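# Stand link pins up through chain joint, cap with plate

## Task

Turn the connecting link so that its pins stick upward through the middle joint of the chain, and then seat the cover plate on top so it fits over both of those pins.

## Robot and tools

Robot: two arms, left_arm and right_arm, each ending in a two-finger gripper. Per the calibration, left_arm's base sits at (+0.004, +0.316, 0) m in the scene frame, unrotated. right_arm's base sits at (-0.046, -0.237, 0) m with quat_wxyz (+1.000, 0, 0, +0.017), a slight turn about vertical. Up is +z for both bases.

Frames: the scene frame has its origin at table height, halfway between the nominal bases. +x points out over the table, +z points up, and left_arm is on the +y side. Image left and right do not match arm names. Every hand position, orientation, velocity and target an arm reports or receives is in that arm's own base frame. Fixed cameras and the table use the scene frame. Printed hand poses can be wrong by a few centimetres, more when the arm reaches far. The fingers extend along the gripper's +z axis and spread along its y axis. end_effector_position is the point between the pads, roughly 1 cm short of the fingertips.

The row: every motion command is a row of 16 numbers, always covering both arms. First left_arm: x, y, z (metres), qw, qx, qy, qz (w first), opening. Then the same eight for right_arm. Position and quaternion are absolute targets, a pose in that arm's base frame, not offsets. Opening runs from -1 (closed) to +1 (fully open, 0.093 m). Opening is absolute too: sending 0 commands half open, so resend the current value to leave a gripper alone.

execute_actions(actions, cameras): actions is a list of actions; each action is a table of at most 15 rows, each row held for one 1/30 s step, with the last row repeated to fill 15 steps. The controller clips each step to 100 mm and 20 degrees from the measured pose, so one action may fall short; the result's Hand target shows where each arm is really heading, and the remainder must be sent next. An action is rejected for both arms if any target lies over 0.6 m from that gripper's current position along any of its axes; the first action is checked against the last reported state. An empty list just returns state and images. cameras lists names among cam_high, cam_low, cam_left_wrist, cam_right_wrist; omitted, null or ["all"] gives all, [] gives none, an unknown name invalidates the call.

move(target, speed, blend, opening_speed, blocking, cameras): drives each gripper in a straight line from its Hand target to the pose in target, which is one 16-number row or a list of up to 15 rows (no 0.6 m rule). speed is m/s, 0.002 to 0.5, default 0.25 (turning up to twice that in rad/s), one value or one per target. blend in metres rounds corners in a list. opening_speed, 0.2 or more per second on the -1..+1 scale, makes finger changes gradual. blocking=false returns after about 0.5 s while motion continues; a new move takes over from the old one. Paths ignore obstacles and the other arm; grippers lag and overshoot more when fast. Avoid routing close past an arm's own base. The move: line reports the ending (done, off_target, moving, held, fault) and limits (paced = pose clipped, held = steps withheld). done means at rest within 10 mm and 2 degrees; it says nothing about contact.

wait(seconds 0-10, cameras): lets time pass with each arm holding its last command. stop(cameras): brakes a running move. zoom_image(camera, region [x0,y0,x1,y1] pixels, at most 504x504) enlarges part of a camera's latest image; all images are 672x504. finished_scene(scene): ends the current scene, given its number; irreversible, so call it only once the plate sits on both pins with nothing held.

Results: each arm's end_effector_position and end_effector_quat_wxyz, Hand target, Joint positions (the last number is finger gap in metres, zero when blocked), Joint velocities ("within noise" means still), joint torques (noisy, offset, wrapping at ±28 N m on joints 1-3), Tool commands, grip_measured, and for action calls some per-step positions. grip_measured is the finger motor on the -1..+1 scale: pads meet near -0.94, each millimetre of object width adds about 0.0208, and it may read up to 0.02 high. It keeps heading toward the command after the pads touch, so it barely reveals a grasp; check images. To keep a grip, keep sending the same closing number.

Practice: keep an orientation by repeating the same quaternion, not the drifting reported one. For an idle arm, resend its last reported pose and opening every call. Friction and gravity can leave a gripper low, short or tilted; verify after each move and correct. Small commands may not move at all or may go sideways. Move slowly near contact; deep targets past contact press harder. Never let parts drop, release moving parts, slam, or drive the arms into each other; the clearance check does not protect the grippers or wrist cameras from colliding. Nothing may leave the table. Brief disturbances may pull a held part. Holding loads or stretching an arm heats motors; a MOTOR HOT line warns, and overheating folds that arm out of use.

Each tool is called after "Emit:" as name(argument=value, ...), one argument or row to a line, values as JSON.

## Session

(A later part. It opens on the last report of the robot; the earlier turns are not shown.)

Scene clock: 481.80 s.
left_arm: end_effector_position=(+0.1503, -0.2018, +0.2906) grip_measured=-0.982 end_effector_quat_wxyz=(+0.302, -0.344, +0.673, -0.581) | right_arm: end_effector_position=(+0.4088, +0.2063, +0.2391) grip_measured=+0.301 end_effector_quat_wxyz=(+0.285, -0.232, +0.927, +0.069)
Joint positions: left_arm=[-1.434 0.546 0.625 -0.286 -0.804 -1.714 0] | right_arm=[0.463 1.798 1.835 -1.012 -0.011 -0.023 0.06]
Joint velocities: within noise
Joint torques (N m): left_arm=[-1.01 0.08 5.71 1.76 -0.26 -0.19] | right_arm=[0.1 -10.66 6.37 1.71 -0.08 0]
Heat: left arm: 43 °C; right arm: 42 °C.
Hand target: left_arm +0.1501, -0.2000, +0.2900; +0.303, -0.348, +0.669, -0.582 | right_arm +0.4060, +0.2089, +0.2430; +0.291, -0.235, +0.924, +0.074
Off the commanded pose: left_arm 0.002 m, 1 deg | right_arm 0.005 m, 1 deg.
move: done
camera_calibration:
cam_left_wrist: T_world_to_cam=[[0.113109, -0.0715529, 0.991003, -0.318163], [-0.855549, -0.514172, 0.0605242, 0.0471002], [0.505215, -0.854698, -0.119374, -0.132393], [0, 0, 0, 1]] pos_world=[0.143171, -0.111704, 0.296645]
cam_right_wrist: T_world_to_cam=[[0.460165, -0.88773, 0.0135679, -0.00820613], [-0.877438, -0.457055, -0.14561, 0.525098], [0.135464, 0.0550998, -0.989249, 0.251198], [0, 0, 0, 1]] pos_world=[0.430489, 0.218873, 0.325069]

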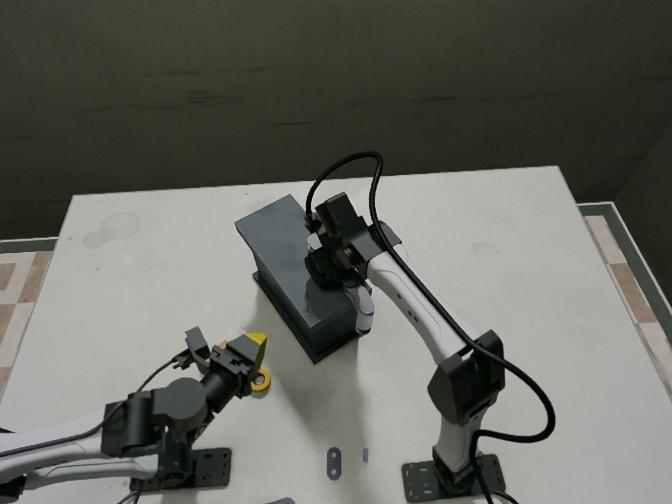

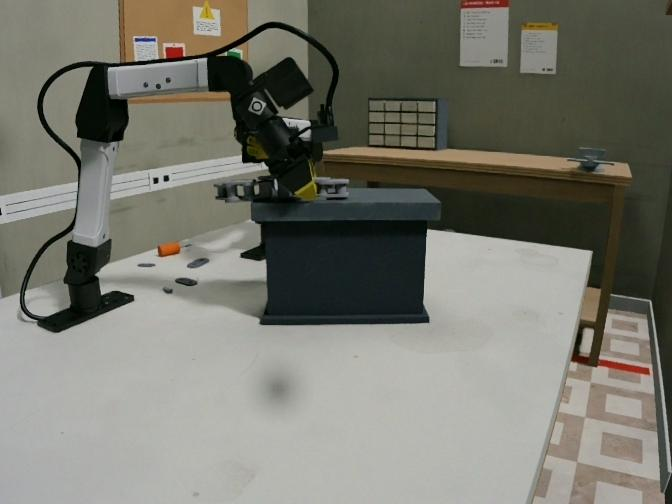

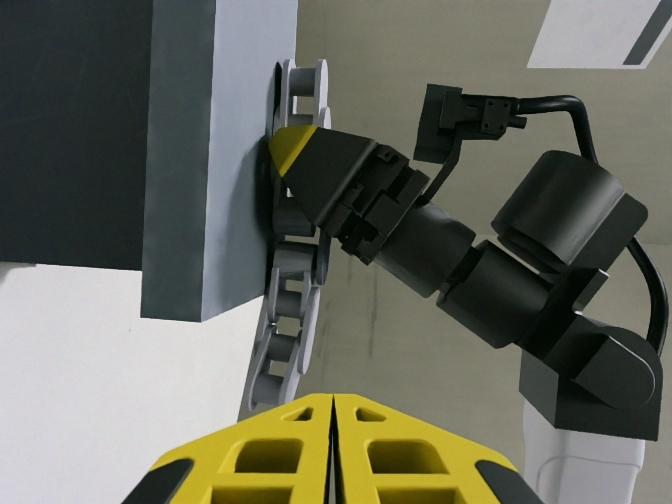

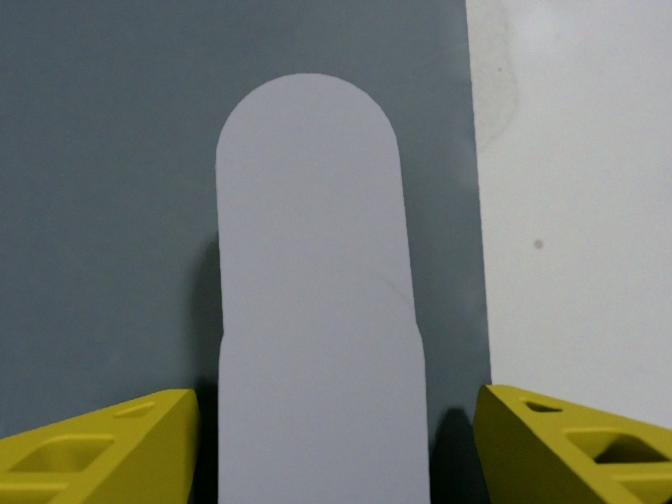

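Emit:
move(
  target=[0.15, -0.20, 0.29, 0.303, -0.348, 0.669, -0.582, -1, 0.406, 0.209, 0.245, 0.2914, -0.2348, 0.9243, 0.0740, -0.6],
  speed=0.1,
  opening_speed=1.0,
)

Scene clock: 486.63 s.
left_arm: end_effector_position=(+0.1503, -0.2018, +0.2906) grip_measured=-0.982 end_effector_quat_wxyz=(+0.302, -0.344, +0.673, -0.581) | right_arm: end_effector_position=(+0.4090, +0.2065, +0.2393) grip_measured=-0.475 end_effector_quat_wxyz=(+0.286, -0.232, +0.927, +0.070)
Joint positions: left_arm=[-1.434 0.546 0.625 -0.286 -0.804 -1.714 0] | right_arm=[0.463 1.798 1.835 -1.011 -0.012 -0.023 0.022]
Joint velocities: within noise
Joint torques (N m): left_arm=[-1.02 0.08 5.71 1.75 -0.27 -0.19] | right_arm=[0.12 -10.41 7.19 1.57 -0.05 -0.03]
Heat: left arm: 43 °C; right arm: 42 °C.
Hand target: left_arm +0.1501, -0.2000, +0.2900; +0.303, -0.348, +0.669, -0.582 | right_arm +0.4061, +0.2089, +0.2450; +0.291, -0.235, +0.924, +0.074
Off the commanded pose: left_arm 0.002 m, 1 deg | right_arm 0.007 m, 1 deg.
move: done
camera_calibration:
cam_left_wrist: T_world_to_cam=[[0.11333, -0.0712419, 0.991, -0.318133], [-0.855508, -0.514199, 0.0608697, 0.046988], [0.505235, -0.854707, -0.119222, -0.132442], [0, 0, 0, 1]] pos_world=[0.143167, -0.111703, 0.296619]
cam_right_wrist: T_world_to_cam=[[0.460535, -0.887547, 0.0129542, -0.00812566], [-0.877134, -0.457274, -0.146753, 0.525544], [0.136174, 0.0562224, -0.989088, 0.250761], [0, 0, 0, 1]] pos_world=[0.430567, 0.219007, 0.325255]

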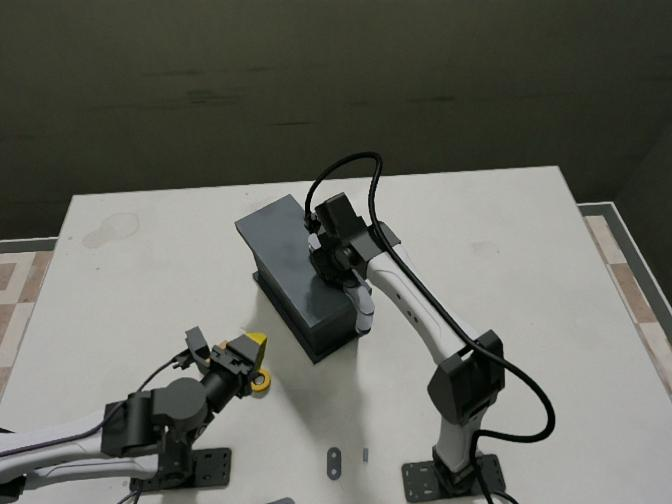

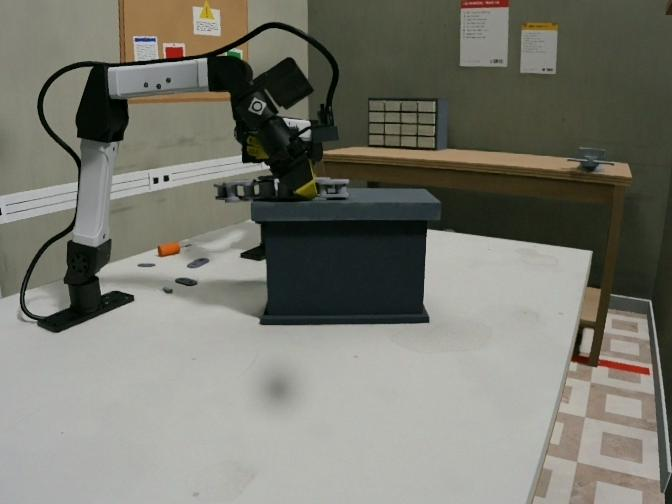

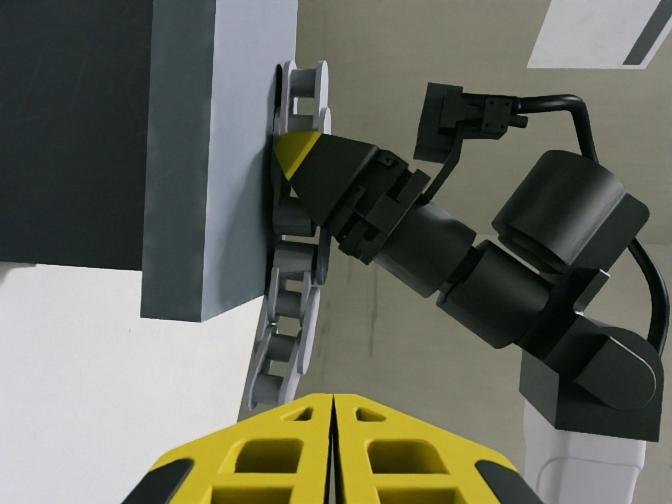

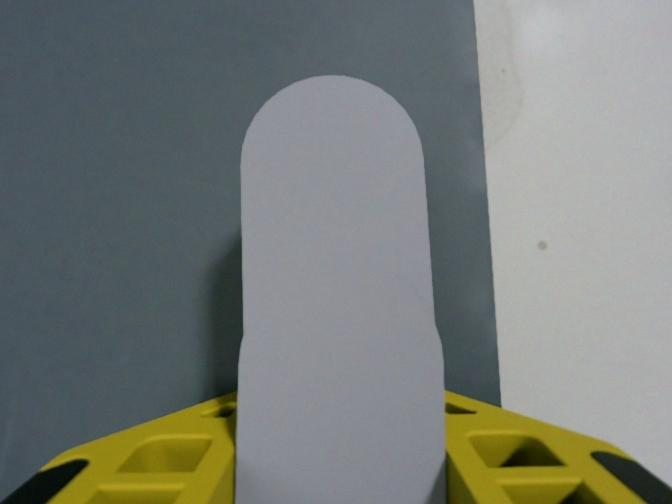

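Emit:
move(
  target=[0.15, -0.20, 0.29, 0.303, -0.348, 0.669, -0.582, -1, 0.406, 0.209, 0.258, 0.2914, -0.2348, 0.9243, 0.0740, -0.7],
  speed=0.05,
  cameras=["cam_left_wrist","cam_right_wrist"],
)

Scene clock: 493.43 s.
left_arm: end_effector_position=(+0.1504, -0.2018, +0.2906) grip_measured=-0.982 end_effector_quat_wxyz=(+0.302, -0.344, +0.673, -0.581) | right_arm: end_effector_position=(+0.4017, +0.2029, +0.2425) grip_measured=-0.475 end_effector_quat_wxyz=(+0.271, -0.233, +0.932, +0.067)
Joint positions: left_arm=[-1.434 0.546 0.625 -0.286 -0.805 -1.714 0] | right_arm=[0.463 1.799 1.868 -1.073 -0.012 -0.023 0.022]
Joint velocities: within noise
Joint torques (N m): left_arm=[-1.02 0.09 5.71 1.76 -0.26 -0.19] | right_arm=[0.12 -8.94 10.93 1.55 -0.05 -0.02]
Heat: left arm: 43 °C; right arm: 43 °C.
Hand target: left_arm +0.1501, -0.2000, +0.2900; +0.303, -0.348, +0.669, -0.582 | right_arm +0.4055, +0.2086, +0.2579; +0.291, -0.235, +0.924, +0.074
Off the commanded pose: left_arm 0.002 m, 1 deg | right_arm 0.017 m, 3 deg.
move: off_target (right_arm)
camera_calibration:
cam_left_wrist: T_world_to_cam=[[0.113279, -0.0712102, 0.991008, -0.318131], [-0.855321, -0.514519, 0.0607978, 0.0469742], [0.505563, -0.854517, -0.119192, -0.132437], [0, 0, 0, 1]] pos_world=[0.143171, -0.111654, 0.296629]
cam_right_wrist: T_world_to_cam=[[0.460891, -0.887369, 0.0124626, -0.00810099], [-0.880807, -0.459108, -0.115749, 0.512333], [0.108434, 0.0423705, -0.9932, 0.270055], [0, 0, 0, 1]] pos_world=[0.425717, 0.216585, 0.327621]
Images, in order (width x height): cam_left_wrist 672x504, cam_right_wrist 672x504.

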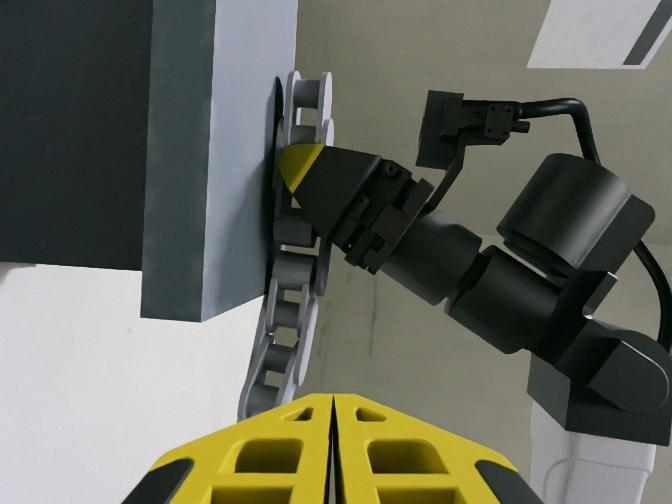

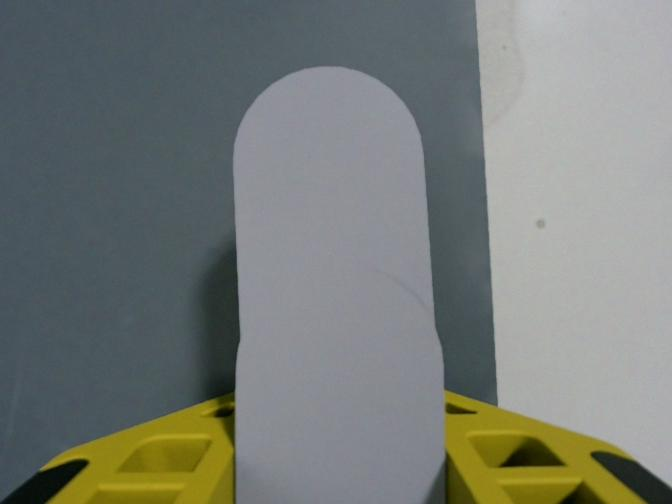

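Emit:
move(
  target=[0.15, -0.20, 0.29, 0.303, -0.348, 0.669, -0.582, -1, 0.465, 0.240, 0.252, 0.2914, -0.2348, 0.9243, 0.0740, -0.7],
  speed=0.05,
  cameras=["cam_high","cam_left_wrist","cam_right_wrist"],
)

Scene clock: 501.57 s.
left_arm: end_effector_position=(+0.1504, -0.2018, +0.2906) grip_measured=-0.982 end_effector_quat_wxyz=(+0.302, -0.344, +0.673, -0.581) | right_arm: end_effector_position=(+0.4593, +0.2316, +0.2410) grip_measured=-0.475 end_effector_quat_wxyz=(+0.271, -0.233, +0.932, +0.066)
Joint positions: left_arm=[-1.434 0.546 0.625 -0.286 -0.805 -1.714 0] | right_arm=[0.463 2.111 2.304 -1.199 -0.012 -0.023 0.022]
Joint velocities: within noise
Joint torques (N m): left_arm=[-1.05 0.09 5.72 1.75 -0.26 -0.19] | right_arm=[0.32 -10.71 10.03 1.71 -0.03 0.03]
Heat: left arm: 43 °C; right arm: 43 °C.
Hand target: left_arm +0.1501, -0.2000, +0.2900; +0.303, -0.348, +0.669, -0.582 | right_arm +0.4645, +0.2397, +0.2520; +0.291, -0.235, +0.924, +0.074
Off the commanded pose: left_arm 0.002 m, 1 deg | right_arm 0.015 m, 3 deg.
move: off_target (right_arm)
camera_calibration:
cam_left_wrist: T_world_to_cam=[[0.113279, -0.0712102, 0.991008, -0.318131], [-0.855321, -0.514519, 0.0607978, 0.0469742], [0.505563, -0.854517, -0.119192, -0.132437], [0, 0, 0, 1]] pos_world=[0.143171, -0.111654, 0.296629]
cam_right_wrist: T_world_to_cam=[[0.460899, -0.887365, 0.0124504, -0.0091084], [-0.880886, -0.459148, -0.114991, 0.575913], [0.107756, 0.0420319, -0.993288, 0.26154], [0, 0, 0, 1]] pos_world=[0.48333, 0.245354, 0.326123]
Images, in order (width x height): cam_high 672x504, cam_left_wrist 672x504, cam_right_wrist 672x504.

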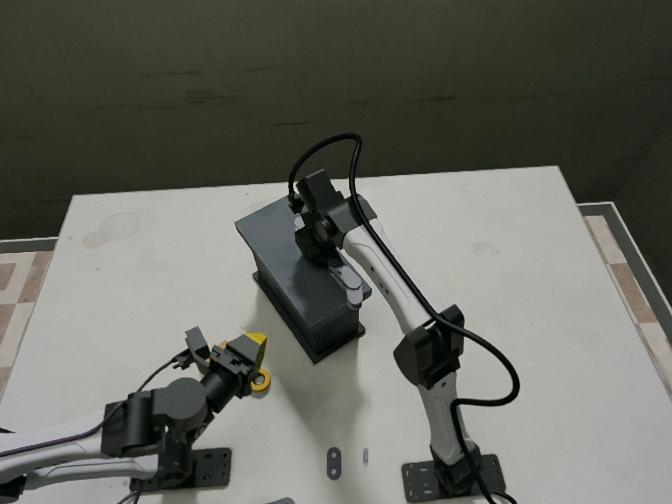

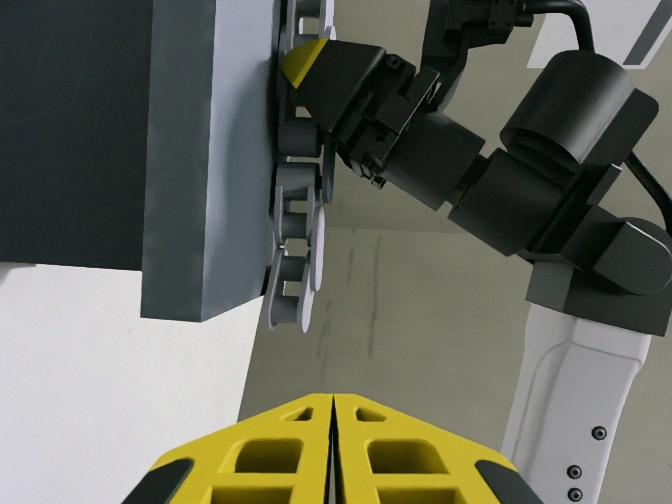

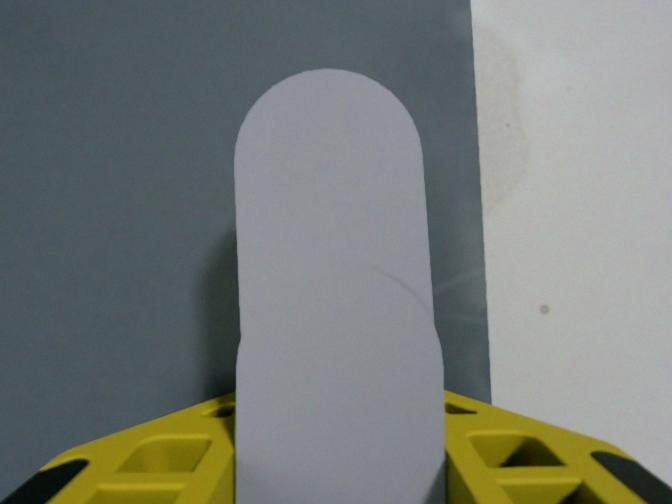

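Emit:
move(
  target=[0.15, -0.20, 0.29, 0.303, -0.348, 0.669, -0.582, -1, 0.509, 0.264, 0.252, 0.2914, -0.2348, 0.9243, 0.0740, -0.7],
  speed=0.05,
  cameras=["cam_high","cam_left_wrist","cam_right_wrist"],
)

Scene clock: 509.67 s.
left_arm: end_effector_position=(+0.1504, -0.2018, +0.2906) grip_measured=-0.982 end_effector_quat_wxyz=(+0.302, -0.344, +0.673, -0.581) | right_arm: end_effector_position=(+0.4967, +0.2529, +0.2417) grip_measured=-0.475 end_effector_quat_wxyz=(+0.291, -0.234, +0.925, +0.072)
Joint positions: left_arm=[-1.434 0.546 0.625 -0.286 -0.805 -1.714 0] | right_arm=[0.467 2.424 2.838 -1.378 -0.012 -0.023 0.022]
Joint velocities: within noise
Joint torques (N m): left_arm=[-1.02 0.09 5.7 1.76 -0.26 -0.19] | right_arm=[0.28 -11.85 8.53 2.2 -0.05 0.03]
Heat: left arm: 43 °C; right arm: 44 °C.
Hand target: left_arm +0.1501, -0.2000, +0.2900; +0.303, -0.348, +0.669, -0.582 | right_arm +0.5072, +0.2631, +0.2517; +0.322, -0.232, +0.914, +0.081
Off the commanded pose: left_arm 0.002 m, 1 deg | right_arm 0.019 m, 0 deg.
elbow stopped short (right arm): the move would have taken joint 3 (elbow) straighter than the controller allows.
move: off_target (right_arm)
camera_calibration:
cam_left_wrist: T_world_to_cam=[[0.113279, -0.0712102, 0.991008, -0.318131], [-0.855321, -0.514519, 0.0607978, 0.0469742], [0.505563, -0.854517, -0.119192, -0.132437], [0, 0, 0, 1]] pos_world=[0.143171, -0.111654, 0.296629]
cam_right_wrist: T_world_to_cam=[[0.464127, -0.885672, 0.0131251, -0.00965752], [-0.873704, -0.460192, -0.157685, 0.625743], [0.145698, 0.0617185, -0.987402, 0.232051], [0, 0, 0, 1]] pos_world=[0.517387, 0.265086, 0.327925]
Images, in order (width x height): cam_high 672x504, cam_left_wrist 672x504, cam_right_wrist 672x504.

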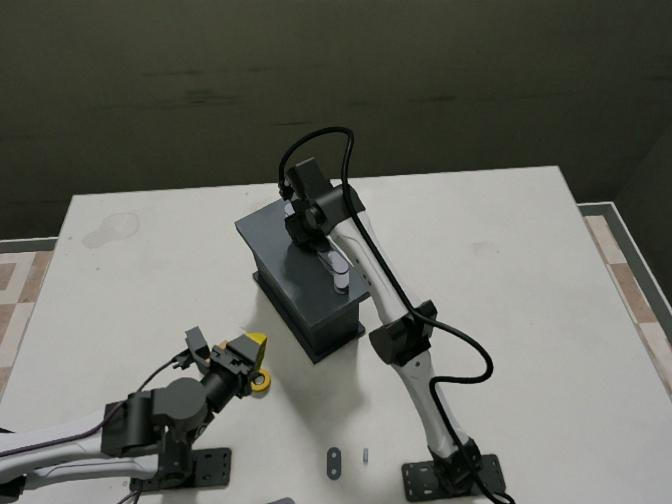

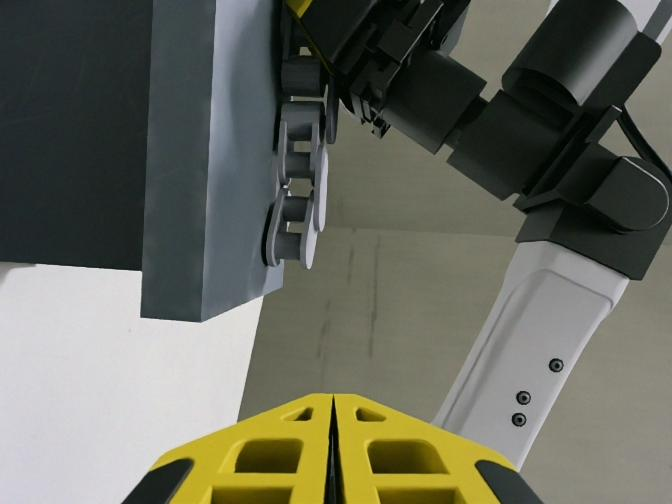

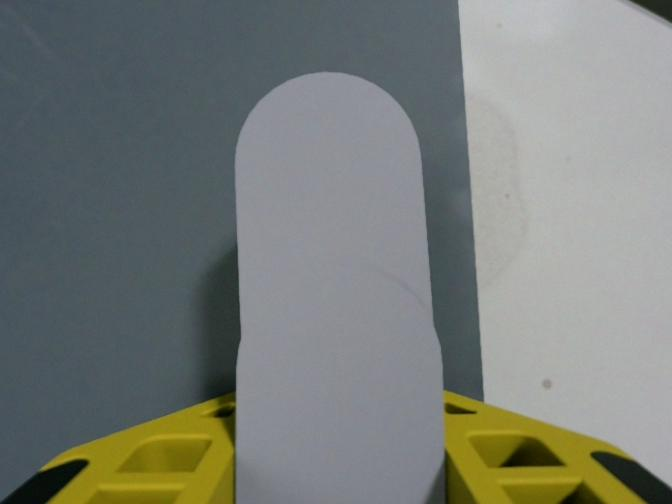

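Emit:
move(
  target=[0.15, -0.20, 0.29, 0.303, -0.348, 0.669, -0.582, -1, 0.500, 0.256, 0.243, 0.291, -0.2348, 0.925, 0.0740, -0.7],
  speed=0.05,
  cameras=[],
)

Emit:
move(
  target=[
    [0.15, -0.20, 0.29, 0.303, -0.348, 0.669, -0.582, -1, 0.500, 0.256, 0.243, 0.291, -0.2348, 0.925, 0.0740, 0.2],
    [0.15, -0.20, 0.29, 0.303, -0.348, 0.669, -0.582, -1, 0.480, 0.246, 0.31, 0.291, -0.2348, 0.925, 0.0740, 0.2],
    [0.15, -0.20, 0.29, 0.303, -0.348, 0.669, -0.582, -1, 0.443, 0.225, 0.31, 0.291, -0.2348, 0.925, 0.0740, 0.2],
  ],
  speed=0.1,
  opening_speed=1.0,
)

Scene clock: 525.27 s.
left_arm: end_effector_position=(+0.1504, -0.2018, +0.2906) grip_measured=-0.982 end_effector_quat_wxyz=(+0.302, -0.344, +0.673, -0.581) | right_arm: end_effector_position=(+0.4965, +0.2528, +0.2416) grip_measured=-0.475 end_effector_quat_wxyz=(+0.290, -0.234, +0.925, +0.071)
Joint positions: left_arm=[-1.434 0.546 0.625 -0.286 -0.805 -1.714 0] | right_arm=[0.467 2.424 2.839 -1.379 -0.012 -0.023 0.022]
Joint velocities: within noise
Joint torques (N m): left_arm=[-1.02 0.08 5.72 1.76 -0.26 -0.19] | right_arm=[-0.28 -11.58 8.91 1.63 -0.14 -0.02]
Heat: left arm: 44 °C; right arm: 44 °C.
Hand target: left_arm +0.1501, -0.2000, +0.2900; +0.303, -0.348, +0.669, -0.582 | right_arm +0.4996, +0.2557, +0.2427; +0.297, -0.234, +0.923, +0.075
Off the commanded pose: left_arm 0.002 m, 1 deg | right_arm 0.005 m, 0 deg.
elbow stopped short (right arm): the move would have taken joint 3 (elbow) straighter than the controller allows.
move: done
No camera images: "cameras" was empty.

Scene clock: 528.30 s.
left_arm: end_effector_position=(+0.1504, -0.2018, +0.2906) grip_measured=-0.982 end_effector_quat_wxyz=(+0.302, -0.344, +0.673, -0.581) | right_arm: end_effector_position=(+0.4506, +0.2296, +0.2965) grip_measured=+0.199 end_effector_quat_wxyz=(+0.291, -0.234, +0.925, +0.072)
Joint positions: left_arm=[-1.434 0.546 0.625 -0.286 -0.805 -1.714 0] | right_arm=[0.467 2.284 2.851 -1.529 -0.012 -0.023 0.055]
Joint velocities: within noise
Joint torques (N m): left_arm=[-1.03 0.09 5.72 1.76 -0.26 -0.19] | right_arm=[-0.54 -13.82 6.93 1.36 -0.14 -0.06]
Heat: left arm: 44 °C; right arm: 45 °C.
Hand target: left_arm +0.1501, -0.2000, +0.2900; +0.303, -0.348, +0.669, -0.582 | right_arm +0.4428, +0.2249, +0.3095; +0.298, -0.234, +0.922, +0.075
Off the commanded pose: left_arm 0.002 m, 1 deg | right_arm 0.016 m, 0 deg.
elbow stopped short (right arm): the move would have taken joint 3 (elbow) straighter than the controller allows.
move: off_target (right_arm)
camera_calibration:
cam_left_wrist: T_world_to_cam=[[0.113279, -0.0712102, 0.991008, -0.318131], [-0.855321, -0.514519, 0.0607978, 0.0469742], [0.505563, -0.854517, -0.119192, -0.132437], [0, 0, 0, 1]] pos_world=[0.143171, -0.111654, 0.296629]
cam_right_wrist: T_world_to_cam=[[0.464118, -0.885676, 0.0131368, -0.00958038], [-0.873596, -0.460138, -0.158439, 0.583509], [0.14637, 0.0620579, -0.987281, 0.293895], [0, 0, 0, 1]] pos_world=[0.47118, 0.241771, 0.382733]

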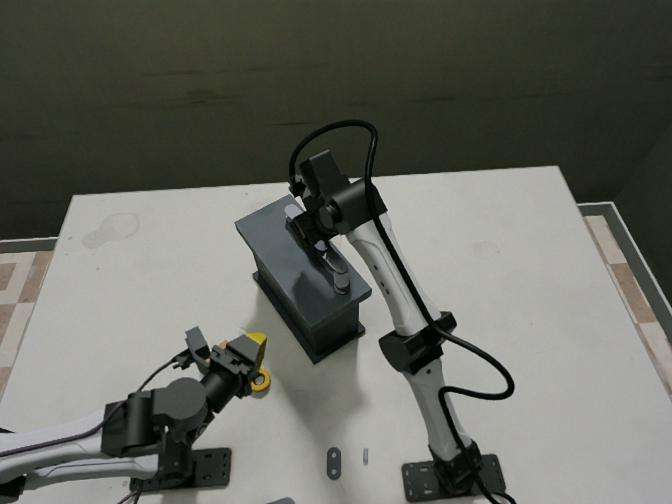

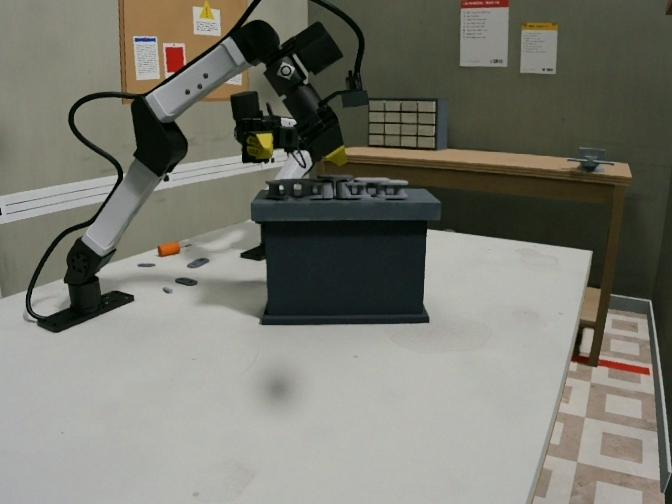

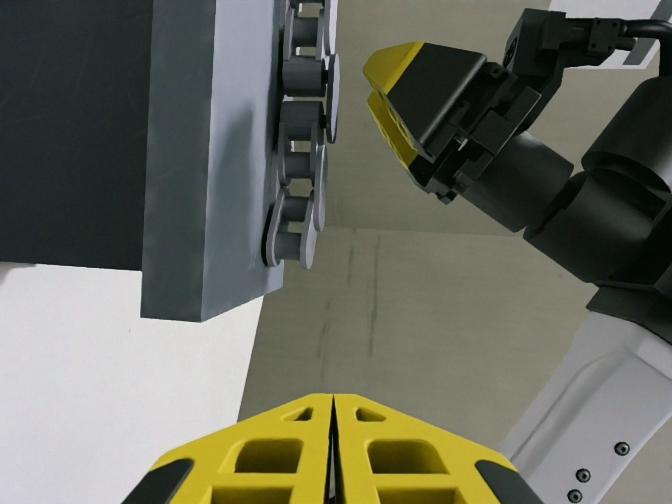

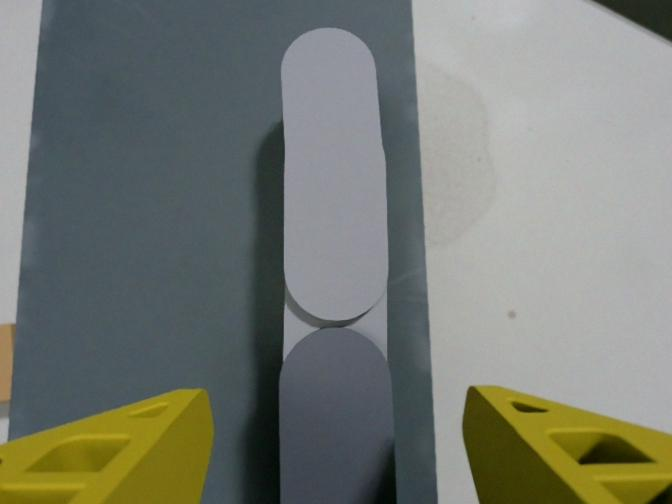

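Emit:
move(
  target=[
    [0.15, -0.20, 0.29, 0.303, -0.348, 0.669, -0.582, -1, 0.446, 0.226, 0.295, 0.3942, -0.2249, 0.8854, 0.1001, 0.1],
    [0.15, -0.20, 0.29, 0.303, -0.348, 0.669, -0.582, -1, 0.446, 0.226, 0.265, 0.3942, -0.2249, 0.8854, 0.1001, 0.1],
  ],
  speed=0.08,
)

Emit:
zoom_image(
  camera="cam_left_wrist",
  region=[220, 0, 440, 240],
)

Scene clock: 542.60 s.
left_arm: end_effector_position=(+0.1504, -0.2018, +0.2906) grip_measured=-0.982 end_effector_quat_wxyz=(+0.302, -0.344, +0.673, -0.581) | right_arm: end_effector_position=(+0.4477, +0.2292, +0.2565) grip_measured=+0.102 end_effector_quat_wxyz=(+0.385, -0.226, +0.890, +0.095)
Joint positions: left_arm=[-1.434 0.546 0.625 -0.286 -0.805 -1.714 0] | right_arm=[0.467 1.799 1.768 -0.724 -0.018 -0.023 0.05]
Joint velocities: within noise
Joint torques (N m): left_arm=[-1.03 0.08 5.72 1.76 -0.26 -0.19] | right_arm=[-0.96 -11.56 6.71 1.99 -0.15 -0.05]
Heat: left arm: 44 °C; right arm: 48 °C.
Hand target: left_arm +0.1501, -0.2000, +0.2900; +0.303, -0.348, +0.669, -0.582 | right_arm +0.4460, +0.2260, +0.2649; +0.394, -0.225, +0.885, +0.100
Off the commanded pose: left_arm 0.002 m, 1 deg | right_arm 0.009 m, 1 deg.
move: done
camera_calibration:
cam_left_wrist: T_world_to_cam=[[0.113279, -0.0712102, 0.991008, -0.318131], [-0.855321, -0.514519, 0.0607978, 0.0469742], [0.505563, -0.854517, -0.119192, -0.132437], [0, 0, 0, 1]] pos_world=[0.143171, -0.111654, 0.296629]
cam_right_wrist: T_world_to_cam=[[0.46489, -0.885282, 0.0123437, -0.00834776], [-0.824799, -0.438113, -0.357441, 0.598684], [0.321844, 0.15599, -0.933854, 0.141079], [0, 0, 0, 1]] pos_world=[0.45227, 0.232894, 0.345844]

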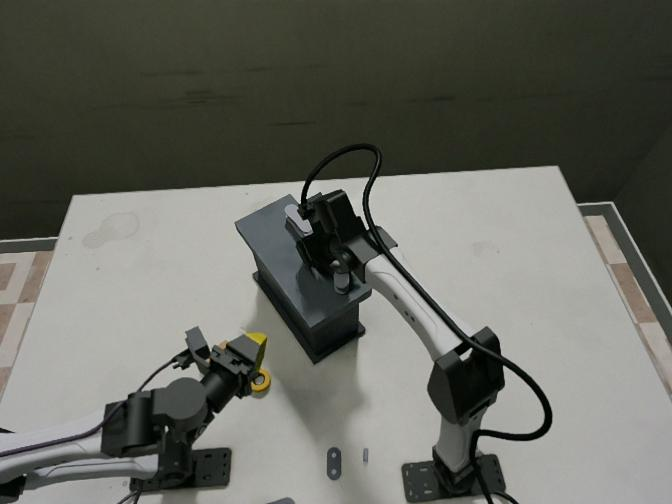

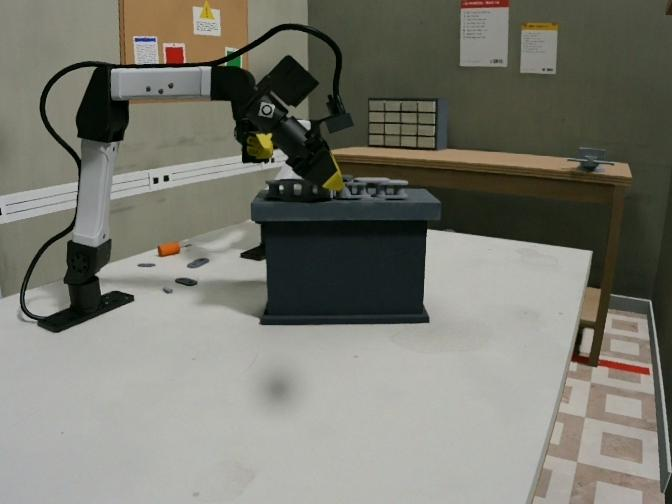

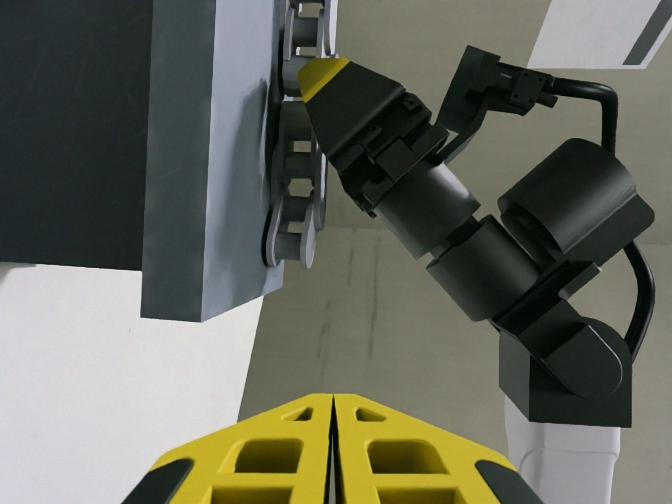

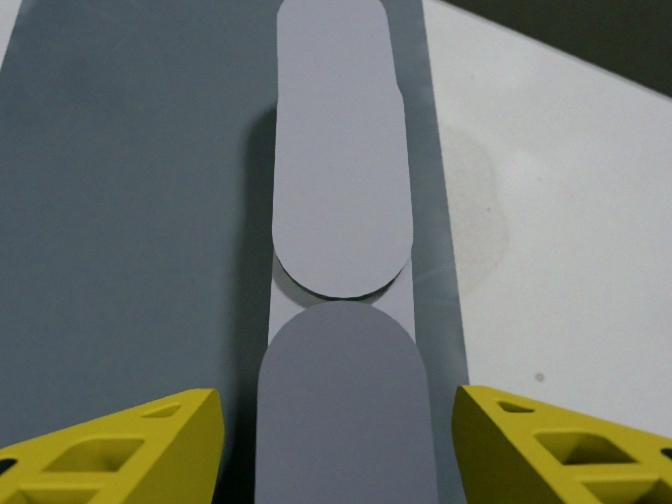

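Scaled by 2.100 from the camera's 672x504 image, which has a finer 960x720 frame.

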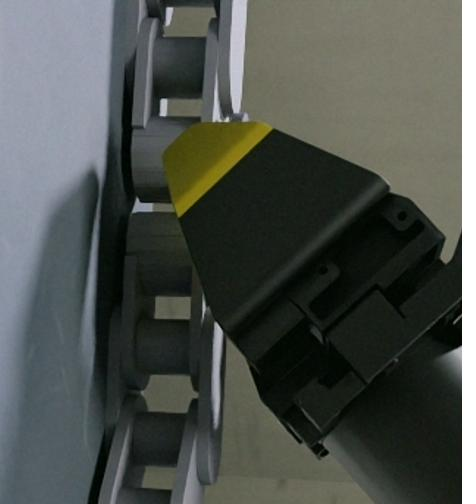

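Emit:
move(
  target=[0.15, -0.20, 0.29, 0.303, -0.348, 0.669, -0.582, -1, 0.4405, 0.2215, 0.270, 0.3942, -0.2249, 0.8854, 0.1001, 0.1],
  speed=0.05,
  cameras=[],
)

Emit:
move(
  target=[0.15, -0.20, 0.29, 0.303, -0.348, 0.669, -0.582, -1, 0.4405, 0.2215, 0.270, 0.3942, -0.2249, 0.8854, 0.1001, -0.65],
  speed=0.05,
  opening_speed=0.7,
  cameras=["cam_left_wrist","cam_right_wrist"],
)

Emit:
zoom_image(
  camera="cam_left_wrist",
  region=[220, 0, 440, 240],
)

Scene clock: 554.37 s.
left_arm: end_effector_position=(+0.1504, -0.2018, +0.2906) grip_measured=-0.982 end_effector_quat_wxyz=(+0.302, -0.344, +0.673, -0.581) | right_arm: end_effector_position=(+0.4449, +0.2258, +0.2655) grip_measured=+0.102 end_effector_quat_wxyz=(+0.393, -0.224, +0.887, +0.097)
Joint positions: left_arm=[-1.434 0.546 0.625 -0.286 -0.805 -1.714 0] | right_arm=[0.463 1.776 1.762 -0.723 -0.021 -0.023 0.05]
Joint velocities: within noise
Joint torques (N m): left_arm=[-1.02 0.08 5.71 1.76 -0.26 -0.19] | right_arm=[-0.99 -11.22 6.54 1.85 -0.11 -0.05]
Heat: left arm: 44 °C; right arm: 48 °C.
Hand target: left_arm +0.1501, -0.2000, +0.2900; +0.303, -0.348, +0.669, -0.582 | right_arm +0.4406, +0.2216, +0.2698; +0.394, -0.225, +0.885, +0.100
Off the commanded pose: left_arm 0.002 m, 1 deg | right_arm 0.008 m, 0 deg.
move: done
No camera images: "cameras" was empty.

Scene clock: 555.67 s.
left_arm: end_effector_position=(+0.1504, -0.2018, +0.2906) grip_measured=-0.982 end_effector_quat_wxyz=(+0.302, -0.344, +0.673, -0.581) | right_arm: end_effector_position=(+0.4448, +0.2261, +0.2655) grip_measured=-0.459 end_effector_quat_wxyz=(+0.393, -0.225, +0.886, +0.098)
Joint positions: left_arm=[-1.434 0.546 0.625 -0.286 -0.805 -1.714 0] | right_arm=[0.463 1.776 1.762 -0.723 -0.022 -0.023 0.023]
Joint velocities: within noise
Joint torques (N m): left_arm=[-1.02 0.09 5.72 1.76 -0.26 -0.18] | right_arm=[-0.91 -11.66 6.61 1.83 -0.13 -0.07]
Heat: left arm: 44 °C; right arm: 48 °C.
Hand target: left_arm +0.1501, -0.2000, +0.2900; +0.303, -0.348, +0.669, -0.582 | right_arm +0.4406, +0.2216, +0.2699; +0.394, -0.225, +0.885, +0.100
Off the commanded pose: left_arm 0.002 m, 1 deg | right_arm 0.008 m, 0 deg.
move: done
camera_calibration:
cam_left_wrist: T_world_to_cam=[[0.113279, -0.0712102, 0.991008, -0.318131], [-0.855321, -0.514519, 0.0607978, 0.0469742], [0.505563, -0.854517, -0.119192, -0.132437], [0, 0, 0, 1]] pos_world=[0.143171, -0.111654, 0.296629]
cam_right_wrist: T_world_to_cam=[[0.463899, -0.885839, 0.00930453, -0.00846756], [-0.81977, -0.433234, -0.374546, 0.599281], [0.335819, 0.166124, -0.927161, 0.140573], [0, 0, 0, 1]] pos_world=[0.447994, 0.228776, 0.354872]
Images, in order (width x height): cam_left_wrist 672x504, cam_right_wrist 672x504.

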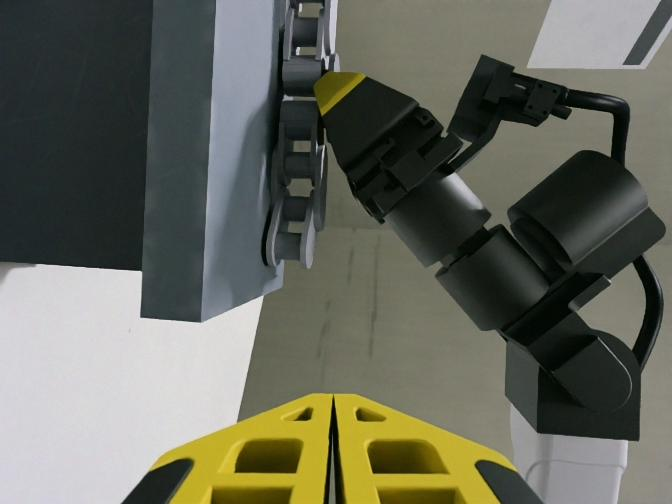

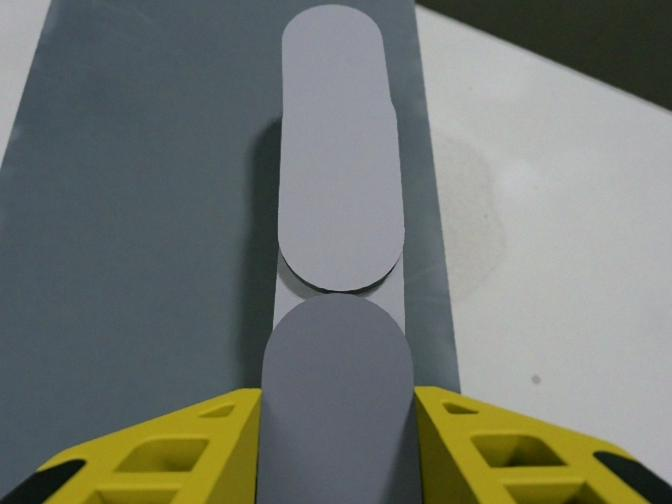

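Scaled by 2.100 from the camera's 672x504 image, which has a finer 960x720 frame.

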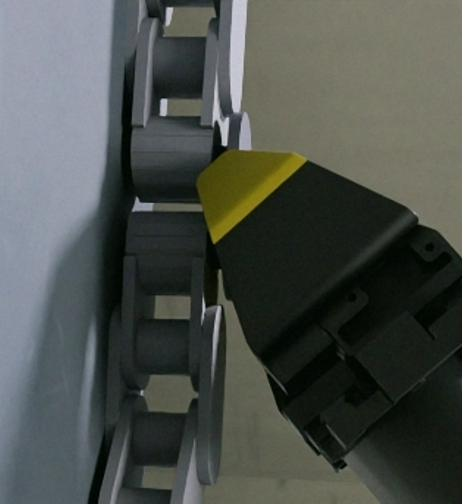

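Emit:
move(
  target=[0.15, -0.20, 0.29, 0.303, -0.348, 0.669, -0.582, -1, 0.4405, 0.2215, 0.290, 0.3942, -0.2249, 0.8854, 0.1001, -0.8],
  speed=0.04,
  cameras=["cam_left_wrist","cam_low"],
)

Emit:
zoom_image(
  camera="cam_left_wrist",
  region=[220, 0, 440, 240],
)

Scene clock: 562.47 s.
left_arm: end_effector_position=(+0.1504, -0.2018, +0.2906) grip_measured=-0.982 end_effector_quat_wxyz=(+0.302, -0.344, +0.673, -0.581) | right_arm: end_effector_position=(+0.4429, +0.2252, +0.2866) grip_measured=-0.459 end_effector_quat_wxyz=(+0.400, -0.224, +0.883, +0.100)
Joint positions: left_arm=[-1.434 0.546 0.625 -0.286 -0.805 -1.714 0] | right_arm=[0.463 1.776 1.836 -0.781 -0.022 -0.023 0.023]
Joint velocities: within noise
Joint torques (N m): left_arm=[-1.03 0.09 5.7 1.76 -0.26 -0.19] | right_arm=[-0.99 -9.28 9.43 1.57 -0.12 -0.05]
Heat: left arm: 44 °C; right arm: 49 °C.
Hand target: left_arm +0.1501, -0.2000, +0.2900; +0.303, -0.348, +0.669, -0.582 | right_arm +0.4405, +0.2215, +0.2899; +0.395, -0.225, +0.885, +0.100
Off the commanded pose: left_arm 0.002 m, 1 deg | right_arm 0.006 m, 1 deg.
move: done
camera_calibration:
cam_left_wrist: T_world_to_cam=[[0.113279, -0.0712102, 0.991008, -0.318131], [-0.855321, -0.514519, 0.0607978, 0.0469742], [0.505563, -0.854517, -0.119192, -0.132437], [0, 0, 0, 1]] pos_world=[0.143171, -0.111654, 0.296629]
Images, in order (width x height): cam_low 672x504, cam_left_wrist 672x504.

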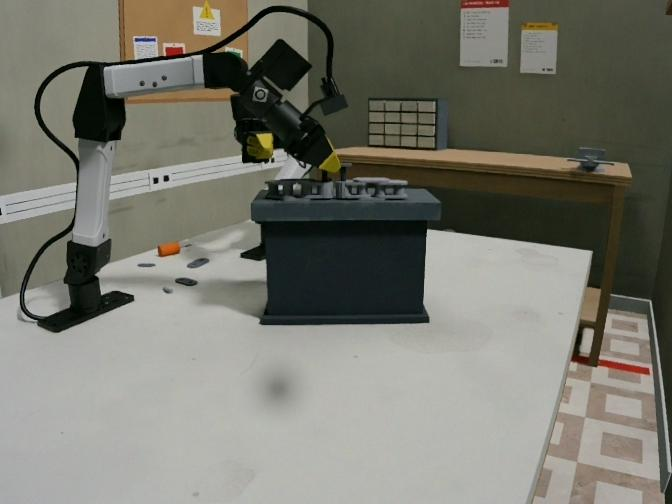

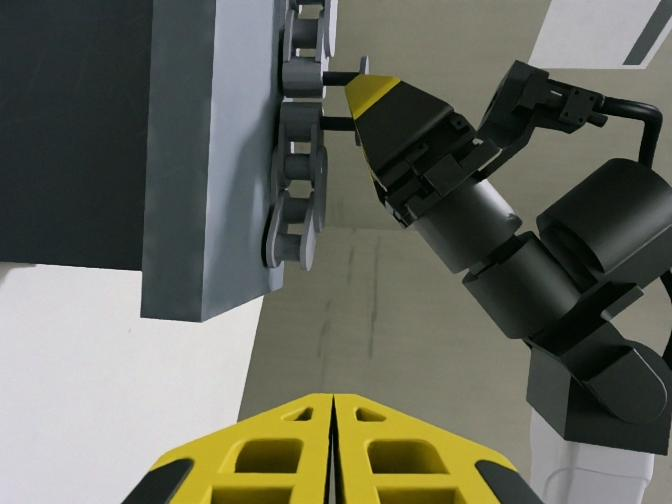

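Scaled by 2.100 from the camera's 672x504 image, which has a finer 960x720 frame.

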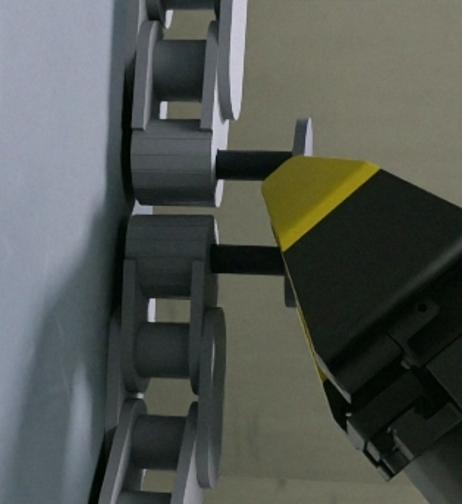

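Excellent. Pins sliding out cleanly. Continue.

Emit:
move(
  target=[0.15, -0.20, 0.29, 0.303, -0.348, 0.669, -0.582, -1, 0.4405, 0.2215, 0.330, 0.3942, -0.2249, 0.8854, 0.1001, -0.8],
  speed=0.06,
  cameras=["cam_left_wrist","cam_right_wrist"],
)

Emit:
zoom_image(
  camera="cam_left_wrist",
  region=[220, 0, 520, 300],
)

Scene clock: 567.33 s.
left_arm: end_effector_position=(+0.1504, -0.2018, +0.2906) grip_measured=-0.982 end_effector_quat_wxyz=(+0.302, -0.344, +0.673, -0.581) | right_arm: end_effector_position=(+0.4378, +0.2227, +0.3283) grip_measured=-0.459 end_effector_quat_wxyz=(+0.395, -0.224, +0.886, +0.099)
Joint positions: left_arm=[-1.434 0.546 0.625 -0.286 -0.805 -1.714 0] | right_arm=[0.463 1.842 2.109 -1.001 -0.023 -0.023 0.023]
Joint velocities: within noise
Joint torques (N m): left_arm=[-1.03 0.06 5.71 1.76 -0.26 -0.18] | right_arm=[-0.91 -8.06 9.32 1.81 -0.11 -0.07]
Heat: left arm: 44 °C; right arm: 49 °C.
Hand target: left_arm +0.1501, -0.2000, +0.2900; +0.303, -0.348, +0.669, -0.582 | right_arm +0.4404, +0.2215, +0.3301; +0.395, -0.225, +0.885, +0.100
Off the commanded pose: left_arm 0.002 m, 1 deg | right_arm 0.003 m, 0 deg.
move: done
camera_calibration:
cam_left_wrist: T_world_to_cam=[[0.113279, -0.0712102, 0.991008, -0.318131], [-0.855321, -0.514519, 0.0607978, 0.0469742], [0.505563, -0.854517, -0.119192, -0.132437], [0, 0, 0, 1]] pos_world=[0.143171, -0.111654, 0.296629]
cam_right_wrist: T_world_to_cam=[[0.464116, -0.885727, 0.0091317, -0.00889725], [-0.818277, -0.432674, -0.378438, 0.616066], [0.339144, 0.168167, -0.925581, 0.199301], [0, 0, 0, 1]] pos_world=[0.44065, 0.225159, 0.417694]
Images, in order (width x height): cam_left_wrist 672x504, cam_right_wrist 672x504.

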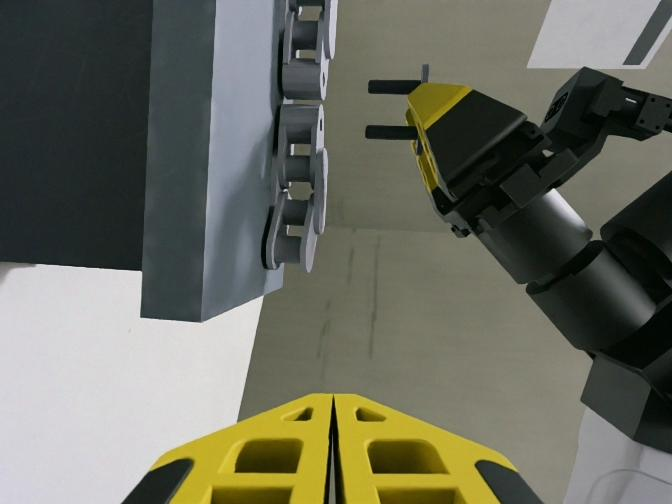

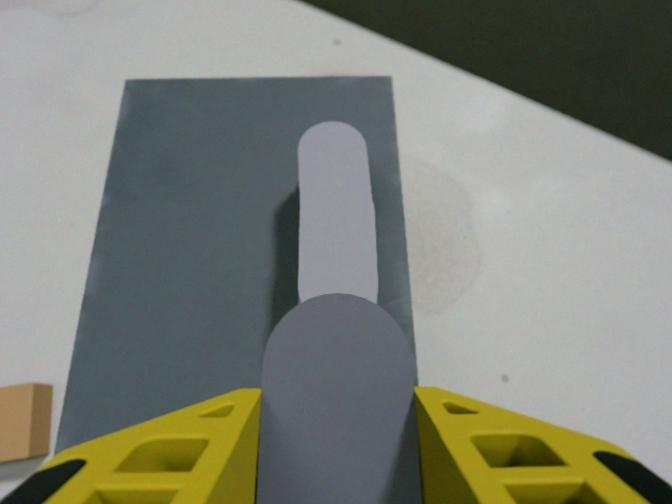

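Scaled by 1.680 from the camera's 672x504 image, which has a finer 960x720 frame.

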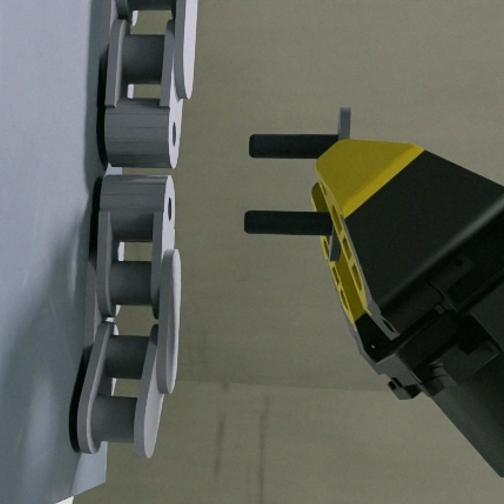

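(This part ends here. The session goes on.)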